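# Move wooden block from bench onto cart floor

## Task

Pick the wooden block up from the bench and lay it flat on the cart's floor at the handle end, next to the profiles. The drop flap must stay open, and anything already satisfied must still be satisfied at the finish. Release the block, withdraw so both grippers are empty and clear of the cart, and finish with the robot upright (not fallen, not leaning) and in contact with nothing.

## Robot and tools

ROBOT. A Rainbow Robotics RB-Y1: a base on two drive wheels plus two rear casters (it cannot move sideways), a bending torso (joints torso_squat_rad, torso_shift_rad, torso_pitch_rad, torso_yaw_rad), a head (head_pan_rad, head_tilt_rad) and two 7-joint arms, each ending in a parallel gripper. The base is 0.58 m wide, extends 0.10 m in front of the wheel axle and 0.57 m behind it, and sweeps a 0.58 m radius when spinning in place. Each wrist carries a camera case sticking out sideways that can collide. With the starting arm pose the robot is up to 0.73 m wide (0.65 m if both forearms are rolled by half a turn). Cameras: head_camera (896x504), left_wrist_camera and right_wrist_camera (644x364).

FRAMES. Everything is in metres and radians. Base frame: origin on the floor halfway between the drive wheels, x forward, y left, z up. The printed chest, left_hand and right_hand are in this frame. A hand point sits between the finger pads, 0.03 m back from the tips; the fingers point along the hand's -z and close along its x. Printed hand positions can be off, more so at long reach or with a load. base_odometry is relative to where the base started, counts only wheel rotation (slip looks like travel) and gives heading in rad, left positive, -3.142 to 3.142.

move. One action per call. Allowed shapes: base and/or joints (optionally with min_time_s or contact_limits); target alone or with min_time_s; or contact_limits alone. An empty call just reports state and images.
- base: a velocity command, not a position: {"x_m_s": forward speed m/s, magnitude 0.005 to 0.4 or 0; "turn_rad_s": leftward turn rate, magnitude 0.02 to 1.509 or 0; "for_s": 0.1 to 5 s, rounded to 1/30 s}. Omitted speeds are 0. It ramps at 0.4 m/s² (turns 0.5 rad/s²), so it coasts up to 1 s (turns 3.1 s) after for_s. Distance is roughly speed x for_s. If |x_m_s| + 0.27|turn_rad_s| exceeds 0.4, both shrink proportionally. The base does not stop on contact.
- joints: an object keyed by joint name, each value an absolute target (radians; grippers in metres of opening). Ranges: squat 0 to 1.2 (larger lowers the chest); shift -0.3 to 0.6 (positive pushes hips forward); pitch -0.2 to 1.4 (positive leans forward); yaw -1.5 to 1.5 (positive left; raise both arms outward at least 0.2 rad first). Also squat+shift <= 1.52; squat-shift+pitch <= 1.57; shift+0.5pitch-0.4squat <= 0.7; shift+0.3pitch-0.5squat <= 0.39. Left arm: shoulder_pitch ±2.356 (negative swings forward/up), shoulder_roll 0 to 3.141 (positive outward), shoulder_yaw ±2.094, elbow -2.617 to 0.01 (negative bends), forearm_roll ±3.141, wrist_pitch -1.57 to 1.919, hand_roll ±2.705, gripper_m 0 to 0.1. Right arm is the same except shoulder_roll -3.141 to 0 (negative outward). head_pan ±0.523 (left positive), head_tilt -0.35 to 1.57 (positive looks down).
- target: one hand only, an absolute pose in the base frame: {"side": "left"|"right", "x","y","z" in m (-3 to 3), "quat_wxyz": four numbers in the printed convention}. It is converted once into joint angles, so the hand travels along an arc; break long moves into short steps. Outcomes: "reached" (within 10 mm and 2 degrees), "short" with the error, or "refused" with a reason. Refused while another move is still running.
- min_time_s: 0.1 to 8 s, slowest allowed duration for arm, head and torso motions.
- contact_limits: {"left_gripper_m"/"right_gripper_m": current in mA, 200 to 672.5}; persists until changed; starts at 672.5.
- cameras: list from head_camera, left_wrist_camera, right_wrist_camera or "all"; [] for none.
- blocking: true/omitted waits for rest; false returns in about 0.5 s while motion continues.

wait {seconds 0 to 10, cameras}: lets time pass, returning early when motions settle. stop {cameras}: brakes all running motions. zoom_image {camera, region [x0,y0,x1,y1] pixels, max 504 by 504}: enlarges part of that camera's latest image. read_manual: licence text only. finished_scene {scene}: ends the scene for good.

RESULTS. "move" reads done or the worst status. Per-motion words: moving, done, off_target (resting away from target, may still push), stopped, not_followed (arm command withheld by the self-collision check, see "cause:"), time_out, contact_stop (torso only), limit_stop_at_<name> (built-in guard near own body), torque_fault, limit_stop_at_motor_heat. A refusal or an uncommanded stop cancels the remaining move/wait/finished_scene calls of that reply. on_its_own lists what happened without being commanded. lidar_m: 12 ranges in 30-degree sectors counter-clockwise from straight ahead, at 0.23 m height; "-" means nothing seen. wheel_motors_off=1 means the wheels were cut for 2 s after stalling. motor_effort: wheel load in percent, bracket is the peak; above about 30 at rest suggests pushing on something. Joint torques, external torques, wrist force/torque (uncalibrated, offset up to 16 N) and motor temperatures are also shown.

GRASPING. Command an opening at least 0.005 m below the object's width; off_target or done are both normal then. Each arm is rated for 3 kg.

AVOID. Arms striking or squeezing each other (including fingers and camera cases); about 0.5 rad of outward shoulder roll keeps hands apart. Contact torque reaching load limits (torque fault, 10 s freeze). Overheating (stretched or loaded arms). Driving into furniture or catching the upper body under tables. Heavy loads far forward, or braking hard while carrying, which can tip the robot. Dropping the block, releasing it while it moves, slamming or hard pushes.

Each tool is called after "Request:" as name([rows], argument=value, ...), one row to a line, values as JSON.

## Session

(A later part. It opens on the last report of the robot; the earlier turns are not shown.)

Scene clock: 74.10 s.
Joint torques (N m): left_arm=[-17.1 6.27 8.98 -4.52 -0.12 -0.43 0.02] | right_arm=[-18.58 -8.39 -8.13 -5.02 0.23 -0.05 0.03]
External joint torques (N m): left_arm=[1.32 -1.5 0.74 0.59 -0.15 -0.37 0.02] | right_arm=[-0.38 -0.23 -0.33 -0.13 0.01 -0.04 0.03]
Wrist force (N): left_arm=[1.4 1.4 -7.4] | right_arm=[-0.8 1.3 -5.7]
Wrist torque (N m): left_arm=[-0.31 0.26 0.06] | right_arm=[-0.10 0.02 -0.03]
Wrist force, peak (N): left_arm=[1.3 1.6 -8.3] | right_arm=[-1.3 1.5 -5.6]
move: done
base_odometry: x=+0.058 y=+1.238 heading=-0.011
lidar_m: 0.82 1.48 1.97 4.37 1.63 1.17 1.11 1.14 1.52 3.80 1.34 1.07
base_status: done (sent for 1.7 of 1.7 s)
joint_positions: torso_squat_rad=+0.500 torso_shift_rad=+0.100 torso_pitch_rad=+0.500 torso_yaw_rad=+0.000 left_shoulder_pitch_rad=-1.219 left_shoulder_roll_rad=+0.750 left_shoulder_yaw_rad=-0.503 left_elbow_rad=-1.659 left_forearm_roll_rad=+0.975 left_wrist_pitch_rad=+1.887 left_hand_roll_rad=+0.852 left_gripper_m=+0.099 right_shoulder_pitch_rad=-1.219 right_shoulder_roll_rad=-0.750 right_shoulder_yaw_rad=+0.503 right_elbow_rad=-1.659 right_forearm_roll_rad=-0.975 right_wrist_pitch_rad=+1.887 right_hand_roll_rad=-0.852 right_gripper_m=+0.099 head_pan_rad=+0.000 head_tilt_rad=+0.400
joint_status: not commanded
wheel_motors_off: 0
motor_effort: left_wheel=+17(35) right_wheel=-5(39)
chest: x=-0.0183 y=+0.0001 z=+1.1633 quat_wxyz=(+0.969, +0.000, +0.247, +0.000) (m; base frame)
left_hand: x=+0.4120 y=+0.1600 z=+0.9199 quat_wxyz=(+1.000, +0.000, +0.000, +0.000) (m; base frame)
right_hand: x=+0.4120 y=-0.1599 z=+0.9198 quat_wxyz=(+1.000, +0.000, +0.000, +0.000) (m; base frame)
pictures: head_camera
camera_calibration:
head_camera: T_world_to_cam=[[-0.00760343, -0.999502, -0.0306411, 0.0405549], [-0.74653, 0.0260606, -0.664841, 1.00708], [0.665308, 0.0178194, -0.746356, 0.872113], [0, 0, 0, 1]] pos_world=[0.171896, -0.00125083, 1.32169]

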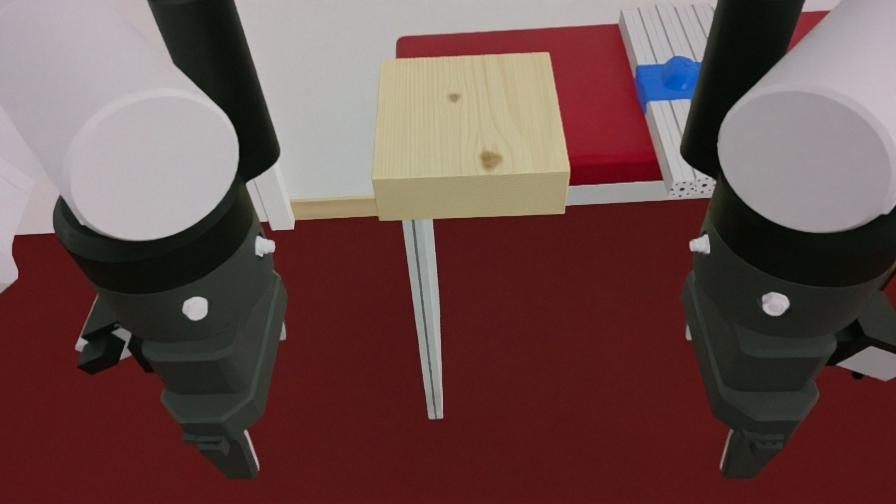

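Request:
move(base={"x_m_s":0.3,"for_s":1.567}, joints={"head_tilt_rad":0.8}, cameras=["head_camera"])

Scene clock: 80.53 s.
Joint torques (N m): left_arm=[-17.04 6.12 8.95 -4.6 -0.05 -0.37 0] | right_arm=[-18.82 -8.09 -7.9 -5.26 0.19 -0.06 0.1]
External joint torques (N m): left_arm=[1.39 -1.65 0.71 0.51 -0.08 -0.31 0] | right_arm=[-0.62 0.07 -0.1 -0.37 -0.03 -0.04 0.1]
Wrist force (N): left_arm=[0.8 1.2 -7.3] | right_arm=[-0.8 0.7 -5.3]
Wrist torque (N m): left_arm=[-0.26 0.22 0.03] | right_arm=[-0.07 0.00 -0.02]
Wrist force, peak (N): left_arm=[1.0 1.7 -8.5] | right_arm=[-1.0 0.9 -5.9]
move: done
base_odometry: x=+0.528 y=+1.233 heading=-0.011
lidar_m: 0.37 0.38 1.32 3.34 2.35 1.66 1.57 1.64 2.19 1.13 0.76 0.89
base_status: done (sent for 1.57 of 1.57 s)
joint_positions: torso_squat_rad=+0.500 torso_shift_rad=+0.100 torso_pitch_rad=+0.500 torso_yaw_rad=+0.000 left_shoulder_pitch_rad=-1.219 left_shoulder_roll_rad=+0.750 left_shoulder_yaw_rad=-0.503 left_elbow_rad=-1.659 left_forearm_roll_rad=+0.975 left_wrist_pitch_rad=+1.887 left_hand_roll_rad=+0.852 left_gripper_m=+0.099 right_shoulder_pitch_rad=-1.219 right_shoulder_roll_rad=-0.750 right_shoulder_yaw_rad=+0.503 right_elbow_rad=-1.659 right_forearm_roll_rad=-0.975 right_wrist_pitch_rad=+1.887 right_hand_roll_rad=-0.852 right_gripper_m=+0.099 head_pan_rad=+0.000 head_tilt_rad=+0.800
joint_status: all done
wheel_motors_off: 0
motor_effort: left_wheel=-1(44) right_wheel=+1(29)
chest: x=-0.0183 y=+0.0001 z=+1.1633 quat_wxyz=(+0.969, +0.000, +0.247, +0.000) (m; base frame)
left_hand: x=+0.4121 y=+0.1600 z=+0.9199 quat_wxyz=(+1.000, +0.000, +0.000, +0.000) (m; base frame)
right_hand: x=+0.4120 y=-0.1599 z=+0.9197 quat_wxyz=(+1.000, +0.000, +0.000, +0.000) (m; base frame)
pictures: head_camera
camera_calibration:
head_camera: T_world_to_cam=[[-0.0189344, -0.999502, -0.0252601, 0.0345043], [-0.946477, 0.0260605, -0.321716, 0.570701], [0.322214, 0.0178166, -0.946499, 1.1711], [0, 0, 0, 1]] pos_world=[0.163463, -0.00125082, 1.29292]

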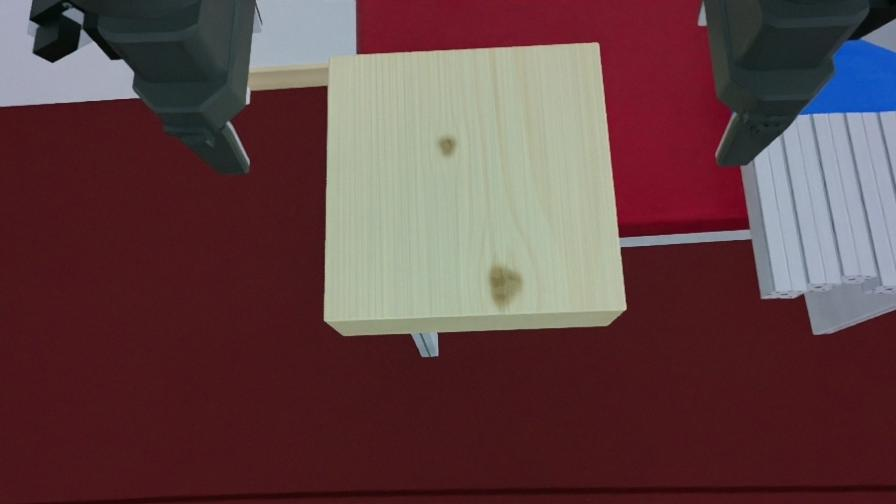

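Request:
move(base={"x_m_s":-0.05,"for_s":0.4})

Request:
move(base={"turn_rad_s":0.03,"for_s":0.6}, joints={"left_shoulder_pitch_rad":-1.089,"left_shoulder_roll_rad":0.6,"left_shoulder_yaw_rad":-0.65,"left_elbow_rad":-1.275,"left_forearm_roll_rad":0.77,"left_wrist_pitch_rad":1.489,"left_hand_roll_rad":0.7,"right_shoulder_pitch_rad":-1.089,"right_shoulder_roll_rad":-0.62,"right_shoulder_yaw_rad":0.65,"right_elbow_rad":-1.275,"right_forearm_roll_rad":-0.77,"right_wrist_pitch_rad":1.489,"right_hand_roll_rad":-0.7}, min_time_s=1.5, cameras=["head_camera"])

Scene clock: 84.10 s.
Joint torques (N m): left_arm=[-16.96 6.14 8.77 -4.68 -0.28 -0.42 0.1] | right_arm=[-18.64 -8.38 -7.72 -5.14 0.17 0.1 0.07]
External joint torques (N m): left_arm=[1.47 -1.63 0.53 0.42 -0.3 -0.36 0.1] | right_arm=[-0.44 -0.21 0.08 -0.26 -0.04 0.11 0.07]
Wrist force (N): left_arm=[1.2 0.9 -7.8] | right_arm=[-0.7 0.7 -5.3]
Wrist torque (N m): left_arm=[-0.23 0.22 0.05] | right_arm=[-0.05 0.02 -0.01]
Wrist force, peak (N): left_arm=[1.3 1.5 -8.4] | right_arm=[-0.8 0.8 -6.0]
move: done
base_odometry: x=+0.508 y=+1.233 heading=-0.011
lidar_m: 0.38 1.03 1.35 3.42 2.31 1.64 1.56 1.60 2.16 1.14 0.75 0.88
base_status: done (sent for 0.4 of 0.4 s)
joint_positions: torso_squat_rad=+0.500 torso_shift_rad=+0.100 torso_pitch_rad=+0.500 torso_yaw_rad=+0.000 left_shoulder_pitch_rad=-1.219 left_shoulder_roll_rad=+0.750 left_shoulder_yaw_rad=-0.503 left_elbow_rad=-1.659 left_forearm_roll_rad=+0.975 left_wrist_pitch_rad=+1.887 left_hand_roll_rad=+0.852 left_gripper_m=+0.099 right_shoulder_pitch_rad=-1.219 right_shoulder_roll_rad=-0.750 right_shoulder_yaw_rad=+0.503 right_elbow_rad=-1.659 right_forearm_roll_rad=-0.975 right_wrist_pitch_rad=+1.887 right_hand_roll_rad=-0.852 right_gripper_m=+0.099 head_pan_rad=+0.000 head_tilt_rad=+0.800
joint_status: not commanded
wheel_motors_off: 0
motor_effort: left_wheel=+0(21) right_wheel=+1(22)
chest: x=-0.0184 y=+0.0001 z=+1.1633 quat_wxyz=(+0.969, +0.000, +0.247, +0.000) (m; base frame)
left_hand: x=+0.4120 y=+0.1600 z=+0.9199 quat_wxyz=(+1.000, +0.000, +0.000, +0.000) (m; base frame)
right_hand: x=+0.4119 y=-0.1599 z=+0.9198 quat_wxyz=(+1.000, +0.000, +0.000, +0.000) (m; base frame)
pictures: none

Scene clock: 85.90 s.
Joint torques (N m): left_arm=[-16.61 5.18 7 -5.26 -0.14 -0.46 -0.3] | right_arm=[-17.47 -6.36 -5.46 -5.53 0.31 0.1 0.25]
External joint torques (N m): left_arm=[1.17 -1.59 0.27 0.83 -0.15 -0.43 -0.3] | right_arm=[0 1.21 0.96 0.06 0.02 0.07 0.25]
Wrist force (N): left_arm=[0.8 1.8 -7.4] | right_arm=[-0.8 1.5 -5.4]
Wrist torque (N m): left_arm=[-0.32 0.17 0.11] | right_arm=[-0.11 -0.01 -0.22]
Wrist force, peak (N): left_arm=[1.2 1.5 -8.6] | right_arm=[-0.9 0.7 -6.0]
move: done
base_odometry: x=+0.508 y=+1.233 heading=+0.007
lidar_m: 0.37 1.03 1.38 3.60 2.27 1.62 1.55 1.62 2.17 1.15 0.77 0.90
base_status: done (sent for 0.6 of 0.6 s)
joint_positions: torso_squat_rad=+0.500 torso_shift_rad=+0.100 torso_pitch_rad=+0.500 torso_yaw_rad=+0.000 left_shoulder_pitch_rad=-1.089 left_shoulder_roll_rad=+0.600 left_shoulder_yaw_rad=-0.650 left_elbow_rad=-1.275 left_forearm_roll_rad=+0.770 left_wrist_pitch_rad=+1.489 left_hand_roll_rad=+0.700 left_gripper_m=+0.099 right_shoulder_pitch_rad=-1.089 right_shoulder_roll_rad=-0.620 right_shoulder_yaw_rad=+0.650 right_elbow_rad=-1.275 right_forearm_roll_rad=-0.770 right_wrist_pitch_rad=+1.489 right_hand_roll_rad=-0.700 right_gripper_m=+0.099 head_pan_rad=+0.000 head_tilt_rad=+0.800
joint_status: all done
wheel_motors_off: 0
motor_effort: left_wheel=-9(19) right_wheel=+5(15)
chest: x=-0.0184 y=+0.0001 z=+1.1633 quat_wxyz=(+0.969, +0.000, +0.247, +0.000) (m; base frame)
left_hand: x=+0.4110 y=+0.1668 z=+0.7630 quat_wxyz=(+1.000, +0.010, +0.005, +0.012) (m; base frame)
right_hand: x=+0.4143 y=-0.1784 z=+0.7646 quat_wxyz=(+1.000, -0.018, +0.002, -0.017) (m; base frame)
pictures: head_camera
camera_calibration:
head_camera: T_world_to_cam=[[-0.0189309, -0.999502, -0.0252647, 0.0345103], [-0.946437, 0.026061, -0.321836, 0.570786], [0.322334, 0.0178188, -0.946458, 1.17116], [0, 0, 0, 1]] pos_world=[0.163363, -0.00125082, 1.29302]

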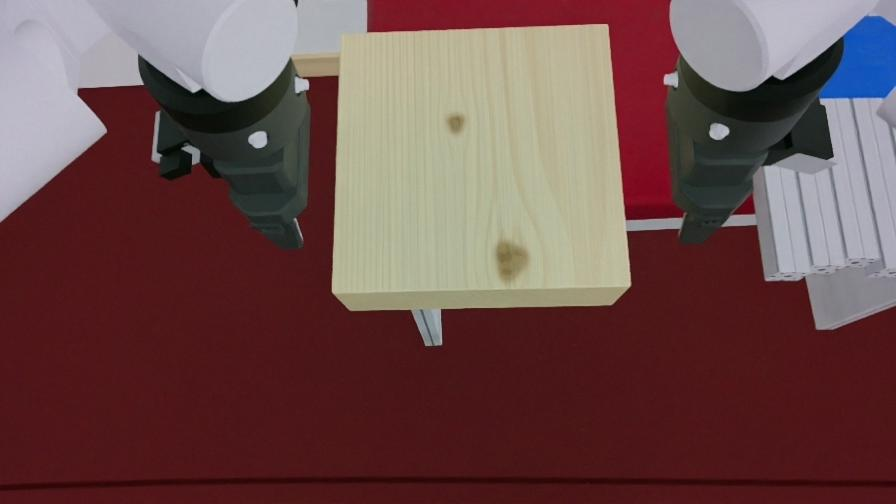

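Request:
move(joints={"left_shoulder_pitch_rad":-1.161,"left_shoulder_roll_rad":0.5,"left_shoulder_yaw_rad":-0.672,"left_elbow_rad":-1.19,"left_forearm_roll_rad":0.744,"left_wrist_pitch_rad":1.477,"left_hand_roll_rad":0.696,"right_shoulder_pitch_rad":-1.161,"right_shoulder_roll_rad":-0.5,"right_shoulder_yaw_rad":0.672,"right_elbow_rad":-1.19,"right_forearm_roll_rad":-0.744,"right_wrist_pitch_rad":1.477,"right_hand_roll_rad":-0.696}, min_time_s=3, cameras=["head_camera"])

Scene clock: 90.37 s.
Joint torques (N m): left_arm=[-30.27 -30.95 5.68 -22.53 9.4 -11.49 -0.26] | right_arm=[-35.24 35.32 -5.21 -23.4 -8.46 -11.57 -1.11]
External joint torques (N m): left_arm=[-11.51 -36.43 -0.61 -16.24 9.4 -11.43 -0.26] | right_arm=[-16.77 41.21 0.67 -17.52 -8.71 -11.57 -1.11]
Wrist force (N): left_arm=[-3.2 68.0 -1.6] | right_arm=[-15.6 -71.2 4.9]
Wrist torque (N m): left_arm=[-2.10 1.18 0.16] | right_arm=[2.83 -0.23 1.00]
Wrist force, peak (N): left_arm=[-3.1 68.5 -1.4] | right_arm=[-16.2 -71.9 5.1]
move: done
base_odometry: x=+0.508 y=+1.233 heading=+0.006
lidar_m: 0.39 1.04 1.37 3.61 2.27 1.62 1.55 1.62 2.17 1.15 0.74 0.88
base_status: not commanded
joint_positions: torso_squat_rad=+0.500 torso_shift_rad=+0.100 torso_pitch_rad=+0.499 torso_yaw_rad=+0.000 left_shoulder_pitch_rad=-1.158 left_shoulder_roll_rad=+0.509 left_shoulder_yaw_rad=-0.672 left_elbow_rad=-1.186 left_forearm_roll_rad=+0.742 left_wrist_pitch_rad=+1.480 left_hand_roll_rad=+0.696 left_gripper_m=+0.099 right_shoulder_pitch_rad=-1.157 right_shoulder_roll_rad=-0.510 right_shoulder_yaw_rad=+0.672 right_elbow_rad=-1.186 right_forearm_roll_rad=-0.742 right_wrist_pitch_rad=+1.480 right_hand_roll_rad=-0.696 right_gripper_m=+0.099 head_pan_rad=+0.000 head_tilt_rad=+0.800
joint_status: all done
wheel_motors_off: 0
motor_effort: left_wheel=-8(9) right_wheel=+7(9)
chest: x=-0.0188 y=+0.0001 z=+1.1634 quat_wxyz=(+0.969, +0.000, +0.247, +0.000) (m; base frame)
left_hand: x=+0.4201 y=+0.1295 z=+0.7640 quat_wxyz=(+1.000, +0.006, +0.001, -0.004) (m; base frame)
right_hand: x=+0.4198 y=-0.1307 z=+0.7636 quat_wxyz=(+1.000, -0.007, +0.001, +0.003) (m; base frame)
pictures: head_camera
camera_calibration:
head_camera: T_world_to_cam=[[-0.0190408, -0.999501, -0.0252126, 0.0344569], [-0.946231, 0.0261594, -0.322433, 0.571114], [0.322931, 0.0177176, -0.946257, 1.17115], [0, 0, 0, 1]] pos_world=[0.162862, -0.00125027, 1.29322]

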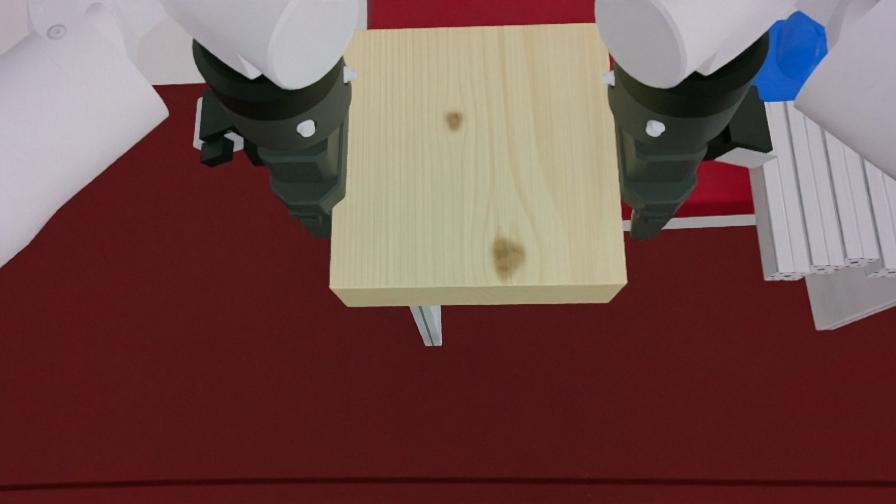

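Balanced. Lift.

Request:
move(joints={"torso_squat_rad":0.2,"head_tilt_rad":0.6}, min_time_s=2, cameras=["left_wrist_camera"])

Request:
move(base={"x_m_s":-0.3,"for_s":2.4})

Request:
move(base={"turn_rad_s":-0.8,"for_s":1.975})

Scene clock: 93.77 s.
Joint torques (N m): left_arm=[-31.84 -30.87 7.93 -24.99 11.13 -9.38 -0.16] | right_arm=[-35.14 32.34 -6.77 -25.95 -9.68 -8.54 -1.07]
External joint torques (N m): left_arm=[-13.1 -36.34 1.65 -18.7 11.12 -9.33 -0.16] | right_arm=[-16.7 38.21 -0.9 -20.06 -9.93 -8.54 -1.07]
Wrist force (N): left_arm=[3.1 65.4 -19.6] | right_arm=[-3.2 -63.0 -18.0]
Wrist torque (N m): left_arm=[-1.70 0.20 0.07] | right_arm=[1.88 -0.21 0.58]
Wrist force, peak (N): left_arm=[4.5 66.5 -20.4] | right_arm=[-15.8 -72.1 5.0]
move: done
base_odometry: x=+0.508 y=+1.233 heading=+0.006
lidar_m: 0.39 1.04 1.36 3.60 2.28 1.64 1.54 1.62 2.18 1.14 0.76 0.92
base_status: not commanded
joint_positions: torso_squat_rad=+0.200 torso_shift_rad=+0.100 torso_pitch_rad=+0.501 torso_yaw_rad=+0.000 left_shoulder_pitch_rad=-1.158 left_shoulder_roll_rad=+0.509 left_shoulder_yaw_rad=-0.672 left_elbow_rad=-1.185 left_forearm_roll_rad=+0.741 left_wrist_pitch_rad=+1.479 left_hand_roll_rad=+0.696 left_gripper_m=+0.099 right_shoulder_pitch_rad=-1.157 right_shoulder_roll_rad=-0.510 right_shoulder_yaw_rad=+0.672 right_elbow_rad=-1.185 right_forearm_roll_rad=-0.742 right_wrist_pitch_rad=+1.479 right_hand_roll_rad=-0.696 right_gripper_m=+0.099 head_pan_rad=+0.000 head_tilt_rad=+0.600
joint_status: all done
wheel_motors_off: 0
motor_effort: left_wheel=-8(10) right_wheel=+7(10)
chest: x=-0.0107 y=+0.0001 z=+1.2345 quat_wxyz=(+0.969, +0.000, +0.248, +0.000) (m; base frame)
left_hand: x=+0.4274 y=+0.1298 z=+0.8341 quat_wxyz=(+1.000, +0.007, +0.002, -0.004) (m; base frame)
right_hand: x=+0.4272 y=-0.1304 z=+0.8338 quat_wxyz=(+1.000, -0.007, +0.002, +0.003) (m; base frame)
pictures: left_wrist_camera
camera_calibration:
left_wrist_camera: T_world_to_cam=[[0.999734, 0.0199399, -0.0116015, -0.420773], [0.0230236, -0.894067, 0.44734, -0.237825], [-0.00145259, -0.447488, -0.894289, 0.877151], [0, 0, 0, 1]] pos_world=[0.427411, 0.188274, 0.885933]

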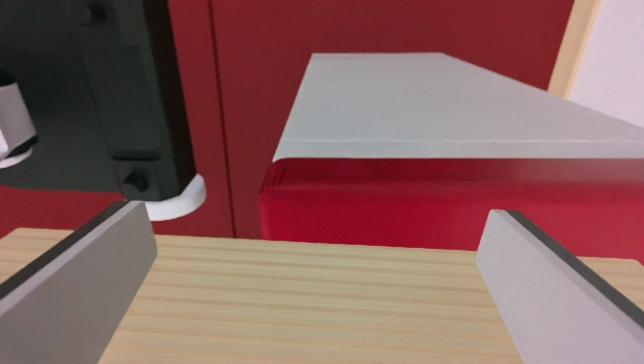

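Scene clock: 97.27 s.
Joint torques (N m): left_arm=[-32.92 -30.49 8.34 -25.14 11.21 -9.11 -0.13] | right_arm=[-36.54 32.35 -7.1 -26.21 -9.77 -8.58 -1.11]
External joint torques (N m): left_arm=[-14.19 -35.96 2.06 -18.85 11.21 -9.06 -0.13] | right_arm=[-18.11 38.21 -1.24 -20.33 -10.01 -8.58 -1.11]
Wrist force (N): left_arm=[3.9 65.4 -20.0] | right_arm=[-2.8 -63.1 -18.3]
Wrist torque (N m): left_arm=[-1.70 0.31 0.03] | right_arm=[1.92 -0.17 0.55]
Wrist force, peak (N): left_arm=[3.4 66.9 -20.5] | right_arm=[-3.2 -63.5 -19.0]
move: done
base_odometry: x=-0.212 y=+1.228 heading=+0.008
lidar_m: 1.10 1.74 2.36 3.63 1.21 0.89 0.84 0.89 1.18 3.05 1.49 1.29
base_status: done (sent for 2.4 of 2.4 s)
joint_positions: torso_squat_rad=+0.200 torso_shift_rad=+0.100 torso_pitch_rad=+0.501 torso_yaw_rad=+0.000 left_shoulder_pitch_rad=-1.157 left_shoulder_roll_rad=+0.509 left_shoulder_yaw_rad=-0.672 left_elbow_rad=-1.185 left_forearm_roll_rad=+0.741 left_wrist_pitch_rad=+1.479 left_hand_roll_rad=+0.696 left_gripper_m=+0.099 right_shoulder_pitch_rad=-1.157 right_shoulder_roll_rad=-0.509 right_shoulder_yaw_rad=+0.672 right_elbow_rad=-1.185 right_forearm_roll_rad=-0.742 right_wrist_pitch_rad=+1.479 right_hand_roll_rad=-0.696 right_gripper_m=+0.099 head_pan_rad=+0.000 head_tilt_rad=+0.600
joint_status: not commanded
wheel_motors_off: 0
motor_effort: left_wheel=+16(33) right_wheel=-16(37)
chest: x=-0.0107 y=+0.0001 z=+1.2345 quat_wxyz=(+0.969, +0.000, +0.248, +0.000) (m; base frame)
left_hand: x=+0.4273 y=+0.1298 z=+0.8340 quat_wxyz=(+1.000, +0.007, +0.002, -0.004) (m; base frame)
right_hand: x=+0.4270 y=-0.1304 z=+0.8337 quat_wxyz=(+1.000, -0.007, +0.002, +0.003) (m; base frame)
pictures: none

Scene clock: 101.20 s.
Joint torques (N m): left_arm=[-32.73 -30.32 7.99 -25.25 11.26 -9.07 -0.1] | right_arm=[-36.57 31.85 -7.33 -26.51 -9.77 -8.46 -0.94]
External joint torques (N m): left_arm=[-14 -35.79 1.72 -18.96 11.25 -9.02 -0.1] | right_arm=[-18.14 37.72 -1.46 -20.63 -10.02 -8.46 -0.94]
Wrist force (N): left_arm=[3.7 65.7 -19.9] | right_arm=[-3.2 -63.6 -18.6]
Wrist torque (N m): left_arm=[-1.75 0.33 0.04] | right_arm=[1.91 -0.23 0.52]
Wrist force, peak (N): left_arm=[3.6 66.8 -20.3] | right_arm=[-3.6 -64.0 -19.2]
move: done
base_odometry: x=-0.212 y=+1.228 heading=-1.565
lidar_m: 2.90 1.49 1.30 1.11 1.73 2.35 3.78 1.26 0.90 0.84 0.86 1.16
base_status: done (sent for 1.97 of 1.97 s)
joint_positions: torso_squat_rad=+0.200 torso_shift_rad=+0.100 torso_pitch_rad=+0.501 torso_yaw_rad=+0.000 left_shoulder_pitch_rad=-1.157 left_shoulder_roll_rad=+0.509 left_shoulder_yaw_rad=-0.672 left_elbow_rad=-1.185 left_forearm_roll_rad=+0.741 left_wrist_pitch_rad=+1.479 left_hand_roll_rad=+0.696 left_gripper_m=+0.099 right_shoulder_pitch_rad=-1.157 right_shoulder_roll_rad=-0.509 right_shoulder_yaw_rad=+0.672 right_elbow_rad=-1.185 right_forearm_roll_rad=-0.742 right_wrist_pitch_rad=+1.479 right_hand_roll_rad=-0.696 right_gripper_m=+0.099 head_pan_rad=+0.000 head_tilt_rad=+0.600
joint_status: not commanded
wheel_motors_off: 0
motor_effort: left_wheel=+18(40) right_wheel=-5(36)
chest: x=-0.0107 y=+0.0001 z=+1.2345 quat_wxyz=(+0.969, +0.000, +0.248, +0.000) (m; base frame)
left_hand: x=+0.4273 y=+0.1299 z=+0.8340 quat_wxyz=(+1.000, +0.007, +0.002, -0.004) (m; base frame)
right_hand: x=+0.4270 y=-0.1303 z=+0.8337 quat_wxyz=(+1.000, -0.007, +0.002, +0.003) (m; base frame)
pictures: none

Request:
move(base={"x_m_s":0.38,"for_s":3.987})

Request:
move(base={"turn_rad_s":0.8,"for_s":1.975}, cameras=["left_wrist_camera"])

Scene clock: 112.13 s.
Joint torques (N m): left_arm=[-32.22 -30.09 8.34 -25.24 11.23 -9.14 -0.09] | right_arm=[-36.44 31.88 -7.15 -26.59 -10.02 -8.5 -0.98]
External joint torques (N m): left_arm=[-13.49 -35.56 2.06 -18.95 11.22 -9.09 -0.09] | right_arm=[-18.02 37.74 -1.28 -20.7 -10.27 -8.51 -0.98]
Wrist force (N): left_arm=[3.7 66.5 -19.5] | right_arm=[-2.7 -62.9 -18.2]
Wrist torque (N m): left_arm=[-1.77 0.29 0.00] | right_arm=[1.83 -0.16 0.50]
Wrist force, peak (N): left_arm=[3.7 66.9 -20.2] | right_arm=[-1.7 -64.1 -19.0]
move: done
base_odometry: x=-0.203 y=-0.292 heading=-1.565
lidar_m: 2.69 2.62 1.05 0.99 1.02 1.94 3.62 1.17 0.83 0.80 0.79 1.08
base_status: done (sent for 4 of 4 s)
joint_positions: torso_squat_rad=+0.200 torso_shift_rad=+0.100 torso_pitch_rad=+0.501 torso_yaw_rad=+0.000 left_shoulder_pitch_rad=-1.157 left_shoulder_roll_rad=+0.509 left_shoulder_yaw_rad=-0.672 left_elbow_rad=-1.185 left_forearm_roll_rad=+0.741 left_wrist_pitch_rad=+1.479 left_hand_roll_rad=+0.696 left_gripper_m=+0.099 right_shoulder_pitch_rad=-1.157 right_shoulder_roll_rad=-0.509 right_shoulder_yaw_rad=+0.672 right_elbow_rad=-1.185 right_forearm_roll_rad=-0.741 right_wrist_pitch_rad=+1.479 right_hand_roll_rad=-0.696 right_gripper_m=+0.099 head_pan_rad=+0.000 head_tilt_rad=+0.600
joint_status: not commanded
wheel_motors_off: 0
motor_effort: left_wheel=+0(45) right_wheel=+0(30)
chest: x=-0.0106 y=+0.0001 z=+1.2345 quat_wxyz=(+0.969, +0.000, +0.248, +0.000) (m; base frame)
left_hand: x=+0.4273 y=+0.1298 z=+0.8340 quat_wxyz=(+1.000, +0.007, +0.002, -0.004) (m; base frame)
right_hand: x=+0.4270 y=-0.1303 z=+0.8336 quat_wxyz=(+1.000, -0.007, +0.002, +0.003) (m; base frame)
pictures: none

Scene clock: 116.03 s.
Joint torques (N m): left_arm=[-32.59 -30.16 8.05 -25.18 11.24 -9.18 0.04] | right_arm=[-36.3 31.98 -7.44 -26.59 -9.91 -8.42 -0.88]
External joint torques (N m): left_arm=[-13.86 -35.63 1.77 -18.89 11.23 -9.13 0.04] | right_arm=[-17.87 37.84 -1.58 -20.7 -10.16 -8.42 -0.88]
Motor temperatures (°C): left_arm=[32 29 31 39 37 35 37] | right_arm=[36 32 31 35 39 39 34]
Wrist force (N): left_arm=[3.4 65.3 -19.8] | right_arm=[-3.0 -63.9 -18.3]
Wrist torque (N m): left_arm=[-1.68 0.30 0.04] | right_arm=[1.93 -0.22 0.50]
Wrist force, peak (N): left_arm=[3.8 66.7 -20.3] | right_arm=[-2.6 -64.3 -19.0]
move: done
base_odometry: x=-0.203 y=-0.292 heading=+0.008
lidar_m: 0.99 1.03 1.94 3.35 1.13 0.81 0.77 0.82 1.11 2.82 2.58 1.04
base_status: done (sent for 1.97 of 1.97 s)
joint_positions: torso_squat_rad=+0.200 torso_shift_rad=+0.100 torso_pitch_rad=+0.501 torso_yaw_rad=+0.000 left_shoulder_pitch_rad=-1.157 left_shoulder_roll_rad=+0.509 left_shoulder_yaw_rad=-0.672 left_elbow_rad=-1.185 left_forearm_roll_rad=+0.741 left_wrist_pitch_rad=+1.479 left_hand_roll_rad=+0.696 left_gripper_m=+0.099 right_shoulder_pitch_rad=-1.157 right_shoulder_roll_rad=-0.509 right_shoulder_yaw_rad=+0.672 right_elbow_rad=-1.185 right_forearm_roll_rad=-0.741 right_wrist_pitch_rad=+1.479 right_hand_roll_rad=-0.696 right_gripper_m=+0.099 head_pan_rad=+0.000 head_tilt_rad=+0.600
joint_status: not commanded
wheel_motors_off: 0
motor_effort: left_wheel=-2(38) right_wheel=+15(36)
chest: x=-0.0107 y=+0.0001 z=+1.2345 quat_wxyz=(+0.969, +0.000, +0.248, +0.000) (m; base frame)
left_hand: x=+0.4273 y=+0.1298 z=+0.8340 quat_wxyz=(+1.000, +0.007, +0.002, -0.004) (m; base frame)
right_hand: x=+0.4270 y=-0.1303 z=+0.8336 quat_wxyz=(+1.000, -0.007, +0.002, +0.003) (m; base frame)
pictures: left_wrist_camera
camera_calibration:
left_wrist_camera: T_world_to_cam=[[0.999731, 0.019891, -0.0119135, -0.420387], [0.0231195, -0.894069, 0.447333, -0.237812], [-0.00175362, -0.447488, -0.894288, 0.87719], [0, 0, 0, 1]] pos_world=[0.427311, 0.188274, 0.885834]

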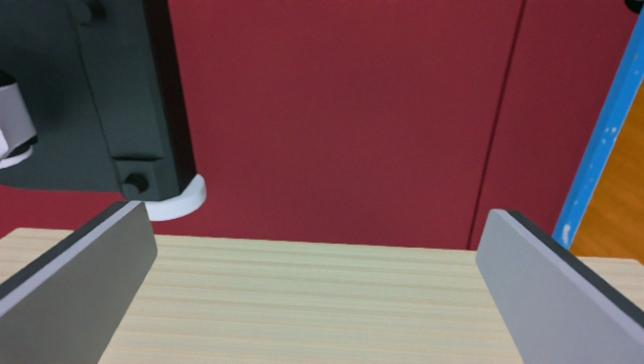

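Request:
move(base={"x_m_s":0.22,"for_s":3.567}, cameras=["all"])

Scene clock: 121.43 s.
Joint torques (N m): left_arm=[-32.32 -30.17 8.43 -25.24 11.17 -9.08 0] | right_arm=[-36.37 32.02 -7.32 -26.44 -9.94 -8.43 -0.93]
External joint torques (N m): left_arm=[-13.59 -35.64 2.16 -18.95 11.16 -9.03 0] | right_arm=[-17.94 37.89 -1.45 -20.55 -10.19 -8.44 -0.93]
Wrist force (N): left_arm=[3.4 66.0 -19.8] | right_arm=[-3.1 -63.4 -18.6]
Wrist torque (N m): left_arm=[-1.72 0.30 0.04] | right_arm=[1.91 -0.21 0.51]
Wrist force, peak (N): left_arm=[3.0 66.9 -20.1] | right_arm=[-2.7 -63.7 -20.0]
move: done
base_odometry: x=+0.582 y=-0.286 heading=+0.008
lidar_m: 0.20 0.22 0.30 1.61 2.28 1.63 1.57 1.63 2.19 0.89 0.32 0.21
base_status: done (sent for 3.57 of 3.57 s)
joint_positions: torso_squat_rad=+0.200 torso_shift_rad=+0.100 torso_pitch_rad=+0.501 torso_yaw_rad=+0.000 left_shoulder_pitch_rad=-1.157 left_shoulder_roll_rad=+0.509 left_shoulder_yaw_rad=-0.672 left_elbow_rad=-1.185 left_forearm_roll_rad=+0.741 left_wrist_pitch_rad=+1.479 left_hand_roll_rad=+0.696 left_gripper_m=+0.099 right_shoulder_pitch_rad=-1.157 right_shoulder_roll_rad=-0.509 right_shoulder_yaw_rad=+0.672 right_elbow_rad=-1.185 right_forearm_roll_rad=-0.741 right_wrist_pitch_rad=+1.479 right_hand_roll_rad=-0.696 right_gripper_m=+0.099 head_pan_rad=+0.000 head_tilt_rad=+0.600
joint_status: not commanded
wheel_motors_off: 0
motor_effort: left_wheel=+0(31) right_wheel=-2(46)
chest: x=-0.0107 y=+0.0001 z=+1.2345 quat_wxyz=(+0.969, +0.000, +0.248, +0.000) (m; base frame)
left_hand: x=+0.4273 y=+0.1298 z=+0.8340 quat_wxyz=(+1.000, +0.007, +0.002, -0.004) (m; base frame)
right_hand: x=+0.4270 y=-0.1303 z=+0.8336 quat_wxyz=(+1.000, -0.007, +0.002, +0.003) (m; base frame)
pictures: head_camera, left_wrist_camera, right_wrist_camera
camera_calibration:
head_camera: T_world_to_cam=[[-0.0135627, -0.999502, -0.0285073, 0.0404322], [-0.864177, 0.0260588, -0.502512, 0.845402], [0.503005, 0.01782, -0.8641, 1.10172], [0, 0, 0, 1]] pos_world=[0.176954, -0.00125083, 1.37798]
left_wrist_camera: T_world_to_cam=[[0.999731, 0.0199377, -0.0118228, -0.420477], [0.0231205, -0.894107, 0.447256, -0.237737], [-0.00165362, -0.447409, -0.894328, 0.877168], [0, 0, 0, 1]] pos_world=[0.427311, 0.188274, 0.885833]
right_wrist_camera: T_world_to_cam=[[-0.999123, -0.0359323, -0.0215156, 0.438656], [-0.0418717, 0.868056, 0.494697, -0.25432], [0.000901163, 0.495164, -0.868799, 0.860621], [0, 0, 0, 1]] pos_world=[0.426847, -0.189622, 0.882956]

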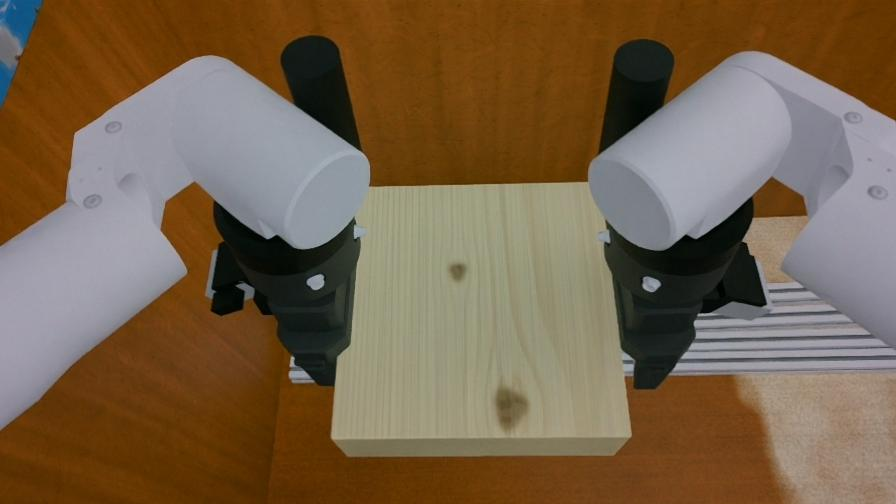

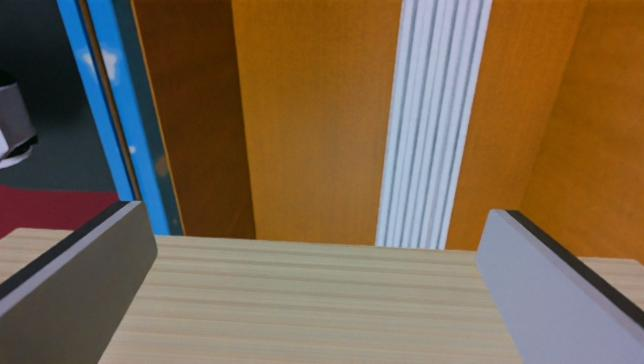

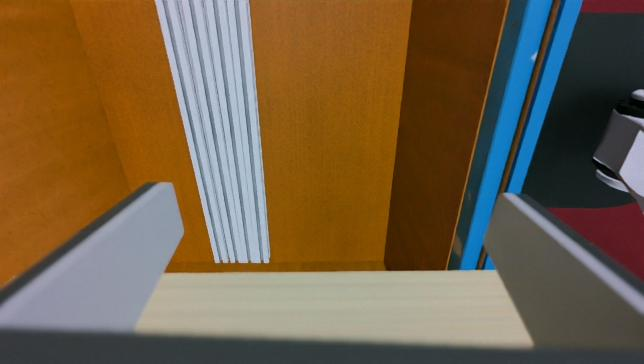

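Request:
move(joints={"torso_squat_rad":0.29,"torso_shift_rad":0.113,"torso_pitch_rad":0.58,"left_shoulder_pitch_rad":-1.101,"left_shoulder_roll_rad":0.490,"left_shoulder_yaw_rad":-0.704,"left_elbow_rad":-1.212,"left_forearm_roll_rad":0.663,"left_wrist_pitch_rad":1.367,"left_hand_roll_rad":0.730,"right_shoulder_pitch_rad":-1.101,"right_shoulder_roll_rad":-0.490,"right_shoulder_yaw_rad":0.704,"right_elbow_rad":-1.212,"right_forearm_roll_rad":-0.663,"right_wrist_pitch_rad":1.367,"right_hand_roll_rad":-0.732}, min_time_s=2)

Request:
move(joints={"torso_squat_rad":0.38,"torso_shift_rad":0.127,"torso_pitch_rad":0.66,"left_shoulder_pitch_rad":-1.091,"left_shoulder_roll_rad":0.468,"left_shoulder_yaw_rad":-0.723,"left_elbow_rad":-1.151,"left_forearm_roll_rad":0.595,"left_wrist_pitch_rad":1.248,"left_hand_roll_rad":0.736,"right_shoulder_pitch_rad":-1.091,"right_shoulder_roll_rad":-0.468,"right_shoulder_yaw_rad":0.723,"right_elbow_rad":-1.151,"right_forearm_roll_rad":-0.595,"right_wrist_pitch_rad":1.248,"right_hand_roll_rad":-0.739}, min_time_s=2)

Request:
move(joints={"torso_squat_rad":0.47,"torso_shift_rad":0.14,"torso_pitch_rad":0.74,"left_shoulder_pitch_rad":-1.105,"left_shoulder_roll_rad":0.438,"left_shoulder_yaw_rad":-0.733,"left_elbow_rad":-1.06,"left_forearm_roll_rad":0.537,"left_wrist_pitch_rad":1.131,"left_hand_roll_rad":0.735,"right_shoulder_pitch_rad":-1.105,"right_shoulder_roll_rad":-0.438,"right_shoulder_yaw_rad":0.733,"right_elbow_rad":-1.06,"right_forearm_roll_rad":-0.537,"right_wrist_pitch_rad":1.131,"right_hand_roll_rad":-0.739}, min_time_s=2, cameras=["head_camera","left_wrist_camera","right_wrist_camera"])

Scene clock: 128.57 s.
Joint torques (N m): left_arm=[-33.17 -37.52 6.42 -30.92 11.94 -11.44 0.33] | right_arm=[-33.28 42.3 -2.94 -33.59 -10.39 -9.92 0.68]
External joint torques (N m): left_arm=[-16.7 -42.04 0.77 -24.42 11.92 -11.39 0.33] | right_arm=[-17.08 47.29 2.37 -27.52 -10.63 -9.92 0.68]
Wrist force (N): left_arm=[-2.1 76.8 -20.3] | right_arm=[2.8 -73.7 -19.4]
Wrist torque (N m): left_arm=[-2.06 -0.75 0.01] | right_arm=[2.38 1.07 -1.01]
Wrist force, peak (N): left_arm=[-2.1 76.8 -20.3] | right_arm=[3.0 -74.4 -18.9]
move: done
base_odometry: x=+0.582 y=-0.286 heading=+0.008
lidar_m: 0.20 0.21 0.30 1.60 2.28 1.64 1.56 1.62 2.19 0.89 0.32 0.22
base_status: not commanded
joint_positions: torso_squat_rad=+0.290 torso_shift_rad=+0.113 torso_pitch_rad=+0.581 torso_yaw_rad=+0.000 left_shoulder_pitch_rad=-1.097 left_shoulder_roll_rad=+0.500 left_shoulder_yaw_rad=-0.704 left_elbow_rad=-1.206 left_forearm_roll_rad=+0.660 left_wrist_pitch_rad=+1.370 left_hand_roll_rad=+0.730 left_gripper_m=+0.099 right_shoulder_pitch_rad=-1.097 right_shoulder_roll_rad=-0.502 right_shoulder_yaw_rad=+0.703 right_elbow_rad=-1.205 right_forearm_roll_rad=-0.660 right_wrist_pitch_rad=+1.370 right_hand_roll_rad=-0.732 right_gripper_m=+0.099 head_pan_rad=+0.000 head_tilt_rad=+0.600
joint_status: all done
wheel_motors_off: 0
motor_effort: left_wheel=+1(2) right_wheel=+0(4)
chest: x=+0.0176 y=+0.0001 z=+1.2057 quat_wxyz=(+0.958, +0.000, +0.286, +0.000) (m; base frame)
left_hand: x=+0.4182 y=+0.1282 z=+0.7471 quat_wxyz=(+1.000, +0.006, +0.003, -0.005) (m; base frame)
right_hand: x=+0.4187 y=-0.1291 z=+0.7472 quat_wxyz=(+1.000, -0.007, +0.003, +0.003) (m; base frame)
pictures: none

Scene clock: 130.87 s.
Joint torques (N m): left_arm=[-32.57 -35.55 6.05 -29.64 10.07 -11.48 0.42] | right_arm=[-28.62 42.37 0.27 -31.47 -9.25 -8.73 1.49]
External joint torques (N m): left_arm=[-17.74 -39.33 1.22 -23.17 10.05 -11.43 0.42] | right_arm=[-14.04 46.65 4.84 -25.46 -9.48 -8.74 1.49]
Wrist force (N): left_arm=[-5.4 69.6 -20.6] | right_arm=[6.7 -67.4 -18.2]
Wrist torque (N m): left_arm=[-1.81 -0.57 -0.11] | right_arm=[2.17 0.93 -1.84]
Wrist force, peak (N): left_arm=[-2.3 77.9 -20.5] | right_arm=[3.1 -74.9 -18.9]
move: done
base_odometry: x=+0.582 y=-0.286 heading=+0.008
lidar_m: 0.20 0.22 0.28 1.61 2.27 1.64 1.56 1.63 2.19 0.90 0.31 0.22
base_status: not commanded
joint_positions: torso_squat_rad=+0.380 torso_shift_rad=+0.127 torso_pitch_rad=+0.661 torso_yaw_rad=+0.000 left_shoulder_pitch_rad=-1.086 left_shoulder_roll_rad=+0.478 left_shoulder_yaw_rad=-0.723 left_elbow_rad=-1.145 left_forearm_roll_rad=+0.592 left_wrist_pitch_rad=+1.251 left_hand_roll_rad=+0.736 left_gripper_m=+0.099 right_shoulder_pitch_rad=-1.088 right_shoulder_roll_rad=-0.480 right_shoulder_yaw_rad=+0.722 right_elbow_rad=-1.145 right_forearm_roll_rad=-0.593 right_wrist_pitch_rad=+1.250 right_hand_roll_rad=-0.739 right_gripper_m=+0.099 head_pan_rad=+0.000 head_tilt_rad=+0.600
joint_status: all done
wheel_motors_off: 0
motor_effort: left_wheel=+2(2) right_wheel=-2(3)
chest: x=+0.0444 y=+0.0001 z=+1.1696 quat_wxyz=(+0.946, +0.000, +0.324, +0.000) (m; base frame)
left_hand: x=+0.4181 y=+0.1282 z=+0.6616 quat_wxyz=(+1.000, +0.006, +0.003, -0.005) (m; base frame)
right_hand: x=+0.4194 y=-0.1292 z=+0.6621 quat_wxyz=(+1.000, -0.006, +0.002, +0.003) (m; base frame)
pictures: none

Scene clock: 133.17 s.
Joint torques (N m): left_arm=[-34.5 -34.86 5.81 -30.18 8.77 -11.63 0.65] | right_arm=[-27.53 43.33 2.48 -30.8 -8.55 -7.73 2.06]
External joint torques (N m): left_arm=[-21.1 -37.9 1.82 -23.93 8.76 -11.59 0.65] | right_arm=[-14.34 46.9 6.25 -25.01 -8.77 -7.73 2.06]
Wrist force (N): left_arm=[-9.0 67.5 -21.2] | right_arm=[9.3 -64.3 -18.4]
Wrist torque (N m): left_arm=[-1.82 -0.55 -0.31] | right_arm=[2.04 0.89 -2.41]
Wrist force, peak (N): left_arm=[-7.4 78.4 -20.5] | right_arm=[6.9 -75.7 -18.1]
move: done
base_odometry: x=+0.582 y=-0.286 heading=+0.008
lidar_m: 0.20 0.22 0.28 1.61 2.29 1.63 1.56 1.63 2.19 0.90 0.31 0.22
base_status: not commanded
joint_positions: torso_squat_rad=+0.470 torso_shift_rad=+0.140 torso_pitch_rad=+0.741 torso_yaw_rad=+0.000 left_shoulder_pitch_rad=-1.100 left_shoulder_roll_rad=+0.447 left_shoulder_yaw_rad=-0.733 left_elbow_rad=-1.054 left_forearm_roll_rad=+0.535 left_wrist_pitch_rad=+1.134 left_hand_roll_rad=+0.735 left_gripper_m=+0.099 right_shoulder_pitch_rad=-1.101 right_shoulder_roll_rad=-0.450 right_shoulder_yaw_rad=+0.731 right_elbow_rad=-1.054 right_forearm_roll_rad=-0.535 right_wrist_pitch_rad=+1.133 right_hand_roll_rad=-0.740 right_gripper_m=+0.099 head_pan_rad=+0.000 head_tilt_rad=+0.600
joint_status: all done
wheel_motors_off: 0
motor_effort: left_wheel=+1(2) right_wheel=-1(2)
chest: x=+0.0681 y=+0.0001 z=+1.1268 quat_wxyz=(+0.932, +0.000, +0.362, +0.000) (m; base frame)
left_hand: x=+0.4166 y=+0.1281 z=+0.5752 quat_wxyz=(+1.000, +0.006, +0.004, -0.006) (m; base frame)
right_hand: x=+0.4186 y=-0.1291 z=+0.5760 quat_wxyz=(+1.000, -0.006, +0.002, +0.003) (m; base frame)
pictures: head_camera, left_wrist_camera, right_wrist_camera
camera_calibration:
head_camera: T_world_to_cam=[[-0.0199471, -0.999502, -0.0244694, 0.0343148], [-0.958796, 0.0260605, -0.282897, 0.618249], [0.283394, 0.0178182, -0.958838, 1.09083], [0, 0, 0, 1]] pos_world=[0.284324, -0.00125082, 1.22167]
left_wrist_camera: T_world_to_cam=[[0.999753, 0.0152162, -0.0161786, -0.409694], [0.0208581, -0.893507, 0.448565, -0.12326], [-0.00763018, -0.448792, -0.893604, 0.647241], [0, 0, 0, 1]] pos_world=[0.417102, 0.186577, 0.627039]
right_wrist_camera: T_world_to_cam=[[-0.999175, -0.0343257, -0.0217245, 0.425111], [-0.0405822, 0.867317, 0.496099, -0.129663], [0.00181307, 0.496571, -0.867994, 0.63548], [0, 0, 0, 1]] pos_world=[0.418346, -0.18851, 0.625154]

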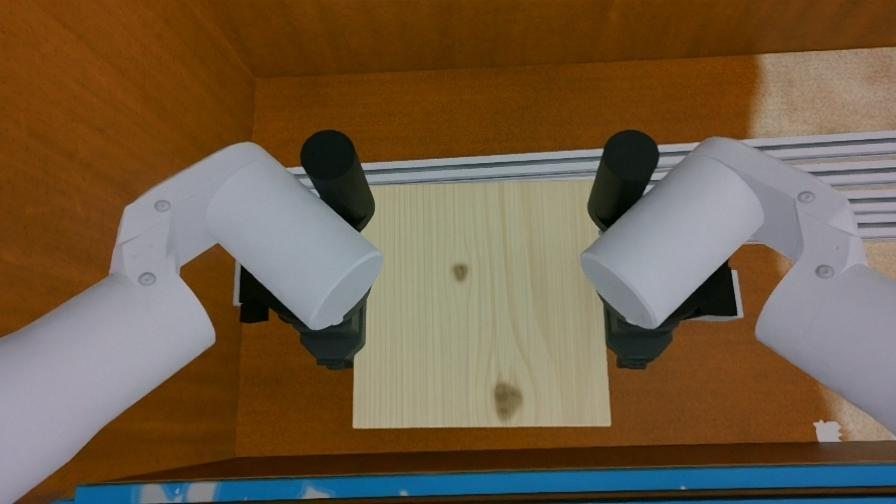

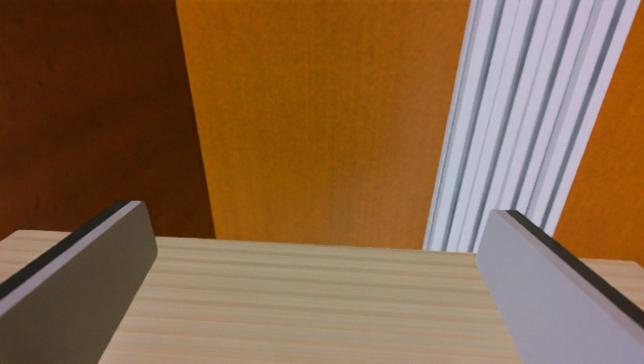

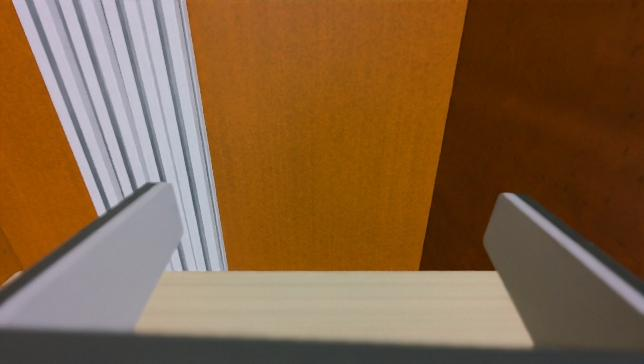

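Request:
move(joints={"torso_squat_rad":0.56,"torso_shift_rad":0.153,"torso_pitch_rad":0.82,"left_shoulder_pitch_rad":-1.140,"left_shoulder_roll_rad":0.408,"left_shoulder_yaw_rad":-0.735,"left_elbow_rad":-0.955,"left_forearm_roll_rad":0.491,"left_wrist_pitch_rad":1.021,"left_hand_roll_rad":0.73,"right_shoulder_pitch_rad":-1.140,"right_shoulder_roll_rad":-0.408,"right_shoulder_yaw_rad":0.735,"right_elbow_rad":-0.955,"right_forearm_roll_rad":-0.491,"right_wrist_pitch_rad":1.021,"right_hand_roll_rad":-0.735}, min_time_s=2)

Request:
move(joints={"torso_squat_rad":0.65,"torso_shift_rad":0.167,"torso_pitch_rad":0.9,"left_shoulder_pitch_rad":-1.189,"left_shoulder_roll_rad":0.380,"left_shoulder_yaw_rad":-0.731,"left_elbow_rad":-0.847,"left_forearm_roll_rad":0.455,"left_wrist_pitch_rad":0.920,"left_hand_roll_rad":0.724,"right_shoulder_pitch_rad":-1.189,"right_shoulder_roll_rad":-0.380,"right_shoulder_yaw_rad":0.731,"right_elbow_rad":-0.847,"right_forearm_roll_rad":-0.455,"right_wrist_pitch_rad":0.920,"right_hand_roll_rad":-0.729}, min_time_s=2)

Request:
move(joints={"torso_squat_rad":0.70,"torso_shift_rad":0.174,"torso_pitch_rad":0.944,"left_shoulder_pitch_rad":-1.230,"left_shoulder_roll_rad":0.360,"left_shoulder_yaw_rad":-0.726,"left_elbow_rad":-0.765,"left_forearm_roll_rad":0.445,"left_wrist_pitch_rad":0.861,"left_hand_roll_rad":0.711,"right_shoulder_pitch_rad":-1.230,"right_shoulder_roll_rad":-0.360,"right_shoulder_yaw_rad":0.726,"right_elbow_rad":-0.765,"right_forearm_roll_rad":-0.445,"right_wrist_pitch_rad":0.861,"right_hand_roll_rad":-0.717}, min_time_s=1.5, cameras=["head_camera","left_wrist_camera","right_wrist_camera"])

Scene clock: 138.30 s.
Joint torques (N m): left_arm=[-34.56 -34.53 5.92 -30.01 7.83 -11.43 0.59] | right_arm=[-25.01 43.73 3.88 -29.81 -7.44 -7.05 2.56]
External joint torques (N m): left_arm=[-22.29 -36.91 2.7 -24.12 7.82 -11.39 0.59] | right_arm=[-12.93 46.64 6.93 -24.36 -7.65 -7.05 2.56]
Wrist force (N): left_arm=[-10.9 64.2 -21.4] | right_arm=[10.4 -61.2 -17.6]
Wrist torque (N m): left_arm=[-1.64 -0.58 -0.49] | right_arm=[1.90 0.90 -2.84]
Wrist force, peak (N): left_arm=[-8.7 79.7 -21.7] | right_arm=[9.2 -76.8 -18.9]
move: done
base_odometry: x=+0.582 y=-0.286 heading=+0.008
lidar_m: 0.20 0.21 0.28 1.62 2.28 1.65 1.56 1.64 2.19 0.90 0.29 0.21
base_status: not commanded
joint_positions: torso_squat_rad=+0.560 torso_shift_rad=+0.153 torso_pitch_rad=+0.821 torso_yaw_rad=+0.000 left_shoulder_pitch_rad=-1.134 left_shoulder_roll_rad=+0.417 left_shoulder_yaw_rad=-0.735 left_elbow_rad=-0.949 left_forearm_roll_rad=+0.489 left_wrist_pitch_rad=+1.024 left_hand_roll_rad=+0.730 left_gripper_m=+0.099 right_shoulder_pitch_rad=-1.137 right_shoulder_roll_rad=-0.420 right_shoulder_yaw_rad=+0.733 right_elbow_rad=-0.949 right_forearm_roll_rad=-0.489 right_wrist_pitch_rad=+1.023 right_hand_roll_rad=-0.736 right_gripper_m=+0.099 head_pan_rad=+0.000 head_tilt_rad=+0.600
joint_status: all done
wheel_motors_off: 0
motor_effort: left_wheel=+2(2) right_wheel=-1(3)
chest: x=+0.0889 y=+0.0001 z=+1.0776 quat_wxyz=(+0.917, +0.000, +0.399, +0.000) (m; base frame)
left_hand: x=+0.4162 y=+0.1281 z=+0.4897 quat_wxyz=(+1.000, +0.006, +0.004, -0.007) (m; base frame)
right_hand: x=+0.4188 y=-0.1291 z=+0.4906 quat_wxyz=(+1.000, -0.006, +0.001, +0.003) (m; base frame)
pictures: none

Scene clock: 140.60 s.
Joint torques (N m): left_arm=[-34.66 -34.24 7.05 -30.06 7.25 -11.38 0.8] | right_arm=[-22.3 45 1.75 -28.64 -6.65 -6.61 2.84]
External joint torques (N m): left_arm=[-23.34 -36.01 4.49 -24.6 7.23 -11.33 0.8] | right_arm=[-11.14 47.28 4.17 -23.6 -6.84 -6.6 2.84]
Wrist force (N): left_arm=[-11.6 63.1 -20.4] | right_arm=[12.0 -60.5 -17.5]
Wrist torque (N m): left_arm=[-1.67 -0.56 -0.83] | right_arm=[1.92 0.98 -2.98]
Wrist force, peak (N): left_arm=[-11.4 78.6 -21.4] | right_arm=[10.5 -74.8 -18.5]
move: done
base_odometry: x=+0.582 y=-0.286 heading=+0.008
lidar_m: 0.19 0.21 0.29 1.61 2.27 1.63 1.56 1.62 2.17 0.90 0.31 0.21
base_status: not commanded
joint_positions: torso_squat_rad=+0.650 torso_shift_rad=+0.167 torso_pitch_rad=+0.901 torso_yaw_rad=+0.000 left_shoulder_pitch_rad=-1.183 left_shoulder_roll_rad=+0.389 left_shoulder_yaw_rad=-0.732 left_elbow_rad=-0.841 left_forearm_roll_rad=+0.453 left_wrist_pitch_rad=+0.923 left_hand_roll_rad=+0.724 left_gripper_m=+0.099 right_shoulder_pitch_rad=-1.186 right_shoulder_roll_rad=-0.392 right_shoulder_yaw_rad=+0.730 right_elbow_rad=-0.841 right_forearm_roll_rad=-0.453 right_wrist_pitch_rad=+0.922 right_hand_roll_rad=-0.730 right_gripper_m=+0.099 head_pan_rad=+0.000 head_tilt_rad=+0.600
joint_status: all done
wheel_motors_off: 0
motor_effort: left_wheel=+1(2) right_wheel=+0(4)
chest: x=+0.1073 y=+0.0001 z=+1.0222 quat_wxyz=(+0.900, +0.000, +0.435, +0.000) (m; base frame)
left_hand: x=+0.4153 y=+0.1281 z=+0.4040 quat_wxyz=(+1.000, +0.006, +0.004, -0.007) (m; base frame)
right_hand: x=+0.4185 y=-0.1291 z=+0.4050 quat_wxyz=(+1.000, -0.006, +0.001, +0.003) (m; base frame)
pictures: none

Scene clock: 142.40 s.
Joint torques (N m): left_arm=[-34.07 -33.55 6.82 -29.26 6.91 -10.87 0.88] | right_arm=[-21.02 43.75 1.78 -27.45 -5.69 -6.11 2.72]
External joint torques (N m): left_arm=[-23.08 -34.98 4.63 -24.15 6.9 -10.83 0.88] | right_arm=[-10.16 45.69 3.85 -22.75 -5.87 -6.11 2.72]
Wrist force (N): left_arm=[-11.6 60.2 -19.8] | right_arm=[12.8 -57.9 -17.0]
Wrist torque (N m): left_arm=[-1.51 -0.54 -1.03] | right_arm=[1.80 1.02 -2.97]
Wrist force, peak (N): left_arm=[-11.5 73.3 -21.8] | right_arm=[11.6 -70.9 -17.7]
move: done
base_odometry: x=+0.582 y=-0.286 heading=+0.008
lidar_m: 0.20 0.21 0.29 1.62 2.29 1.64 1.56 1.64 2.20 0.90 0.31 0.22
base_status: not commanded
joint_positions: torso_squat_rad=+0.700 torso_shift_rad=+0.174 torso_pitch_rad=+0.945 torso_yaw_rad=+0.000 left_shoulder_pitch_rad=-1.224 left_shoulder_roll_rad=+0.368 left_shoulder_yaw_rad=-0.727 left_elbow_rad=-0.759 left_forearm_roll_rad=+0.443 left_wrist_pitch_rad=+0.864 left_hand_roll_rad=+0.711 left_gripper_m=+0.099 right_shoulder_pitch_rad=-1.227 right_shoulder_roll_rad=-0.371 right_shoulder_yaw_rad=+0.725 right_elbow_rad=-0.759 right_forearm_roll_rad=-0.444 right_wrist_pitch_rad=+0.863 right_hand_roll_rad=-0.718 right_gripper_m=+0.099 head_pan_rad=+0.000 head_tilt_rad=+0.600
joint_status: all done
wheel_motors_off: 0
motor_effort: left_wheel=+1(2) right_wheel=-1(3)
chest: x=+0.1156 y=+0.0001 z=+0.9891 quat_wxyz=(+0.891, +0.000, +0.455, +0.000) (m; base frame)
left_hand: x=+0.4151 y=+0.1284 z=+0.3555 quat_wxyz=(+1.000, +0.006, +0.005, -0.008) (m; base frame)
right_hand: x=+0.4185 y=-0.1293 z=+0.3565 quat_wxyz=(+1.000, -0.006, +0.002, +0.003) (m; base frame)
pictures: head_camera, left_wrist_camera, right_wrist_camera
camera_calibration:
head_camera: T_world_to_cam=[[-0.0244918, -0.999502, -0.0199221, 0.027919], [-0.996219, 0.0260632, -0.0828712, 0.431272], [0.0833491, 0.0178171, -0.996361, 1.00552], [0, 0, 0, 1]] pos_world=[0.346516, -0.00125081, 1.03816]
left_wrist_camera: T_world_to_cam=[[0.999769, 0.0118535, -0.0179181, -0.410717], [0.0186261, -0.893867, 0.447946, -0.0231668], [-0.0107067, -0.448176, -0.893881, 0.452322], [0, 0, 0, 1]] pos_world=[0.415897, 0.18688, 0.40734]
right_wrist_camera: T_world_to_cam=[[-0.999126, -0.0356653, -0.0217834, 0.419994], [-0.0417742, 0.86731, 0.496012, -0.0201991], [0.00120256, 0.496489, -0.868042, 0.445353], [0, 0, 0, 1]] pos_world=[0.418247, -0.188615, 0.405753]

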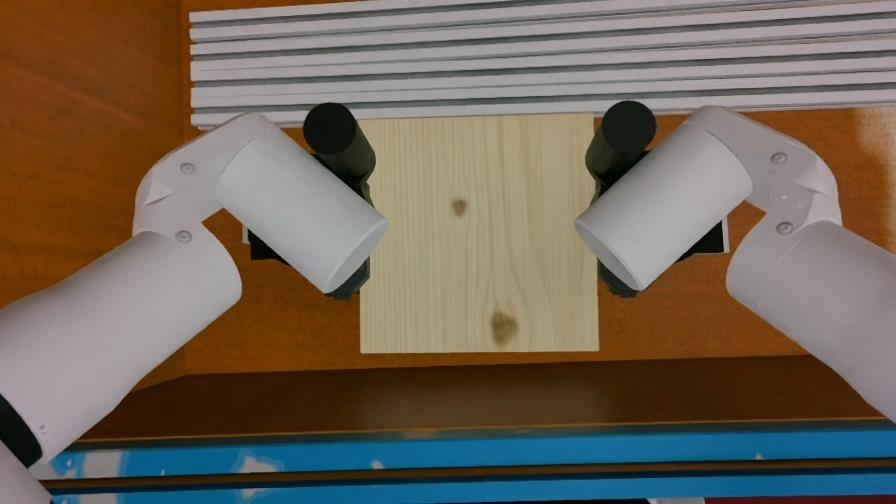

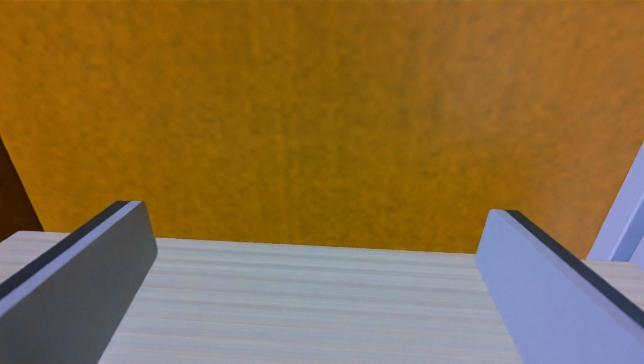

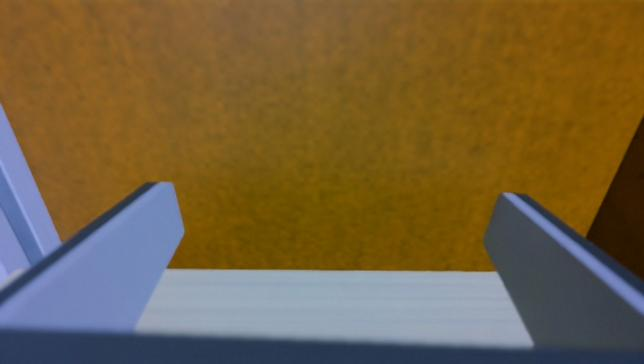

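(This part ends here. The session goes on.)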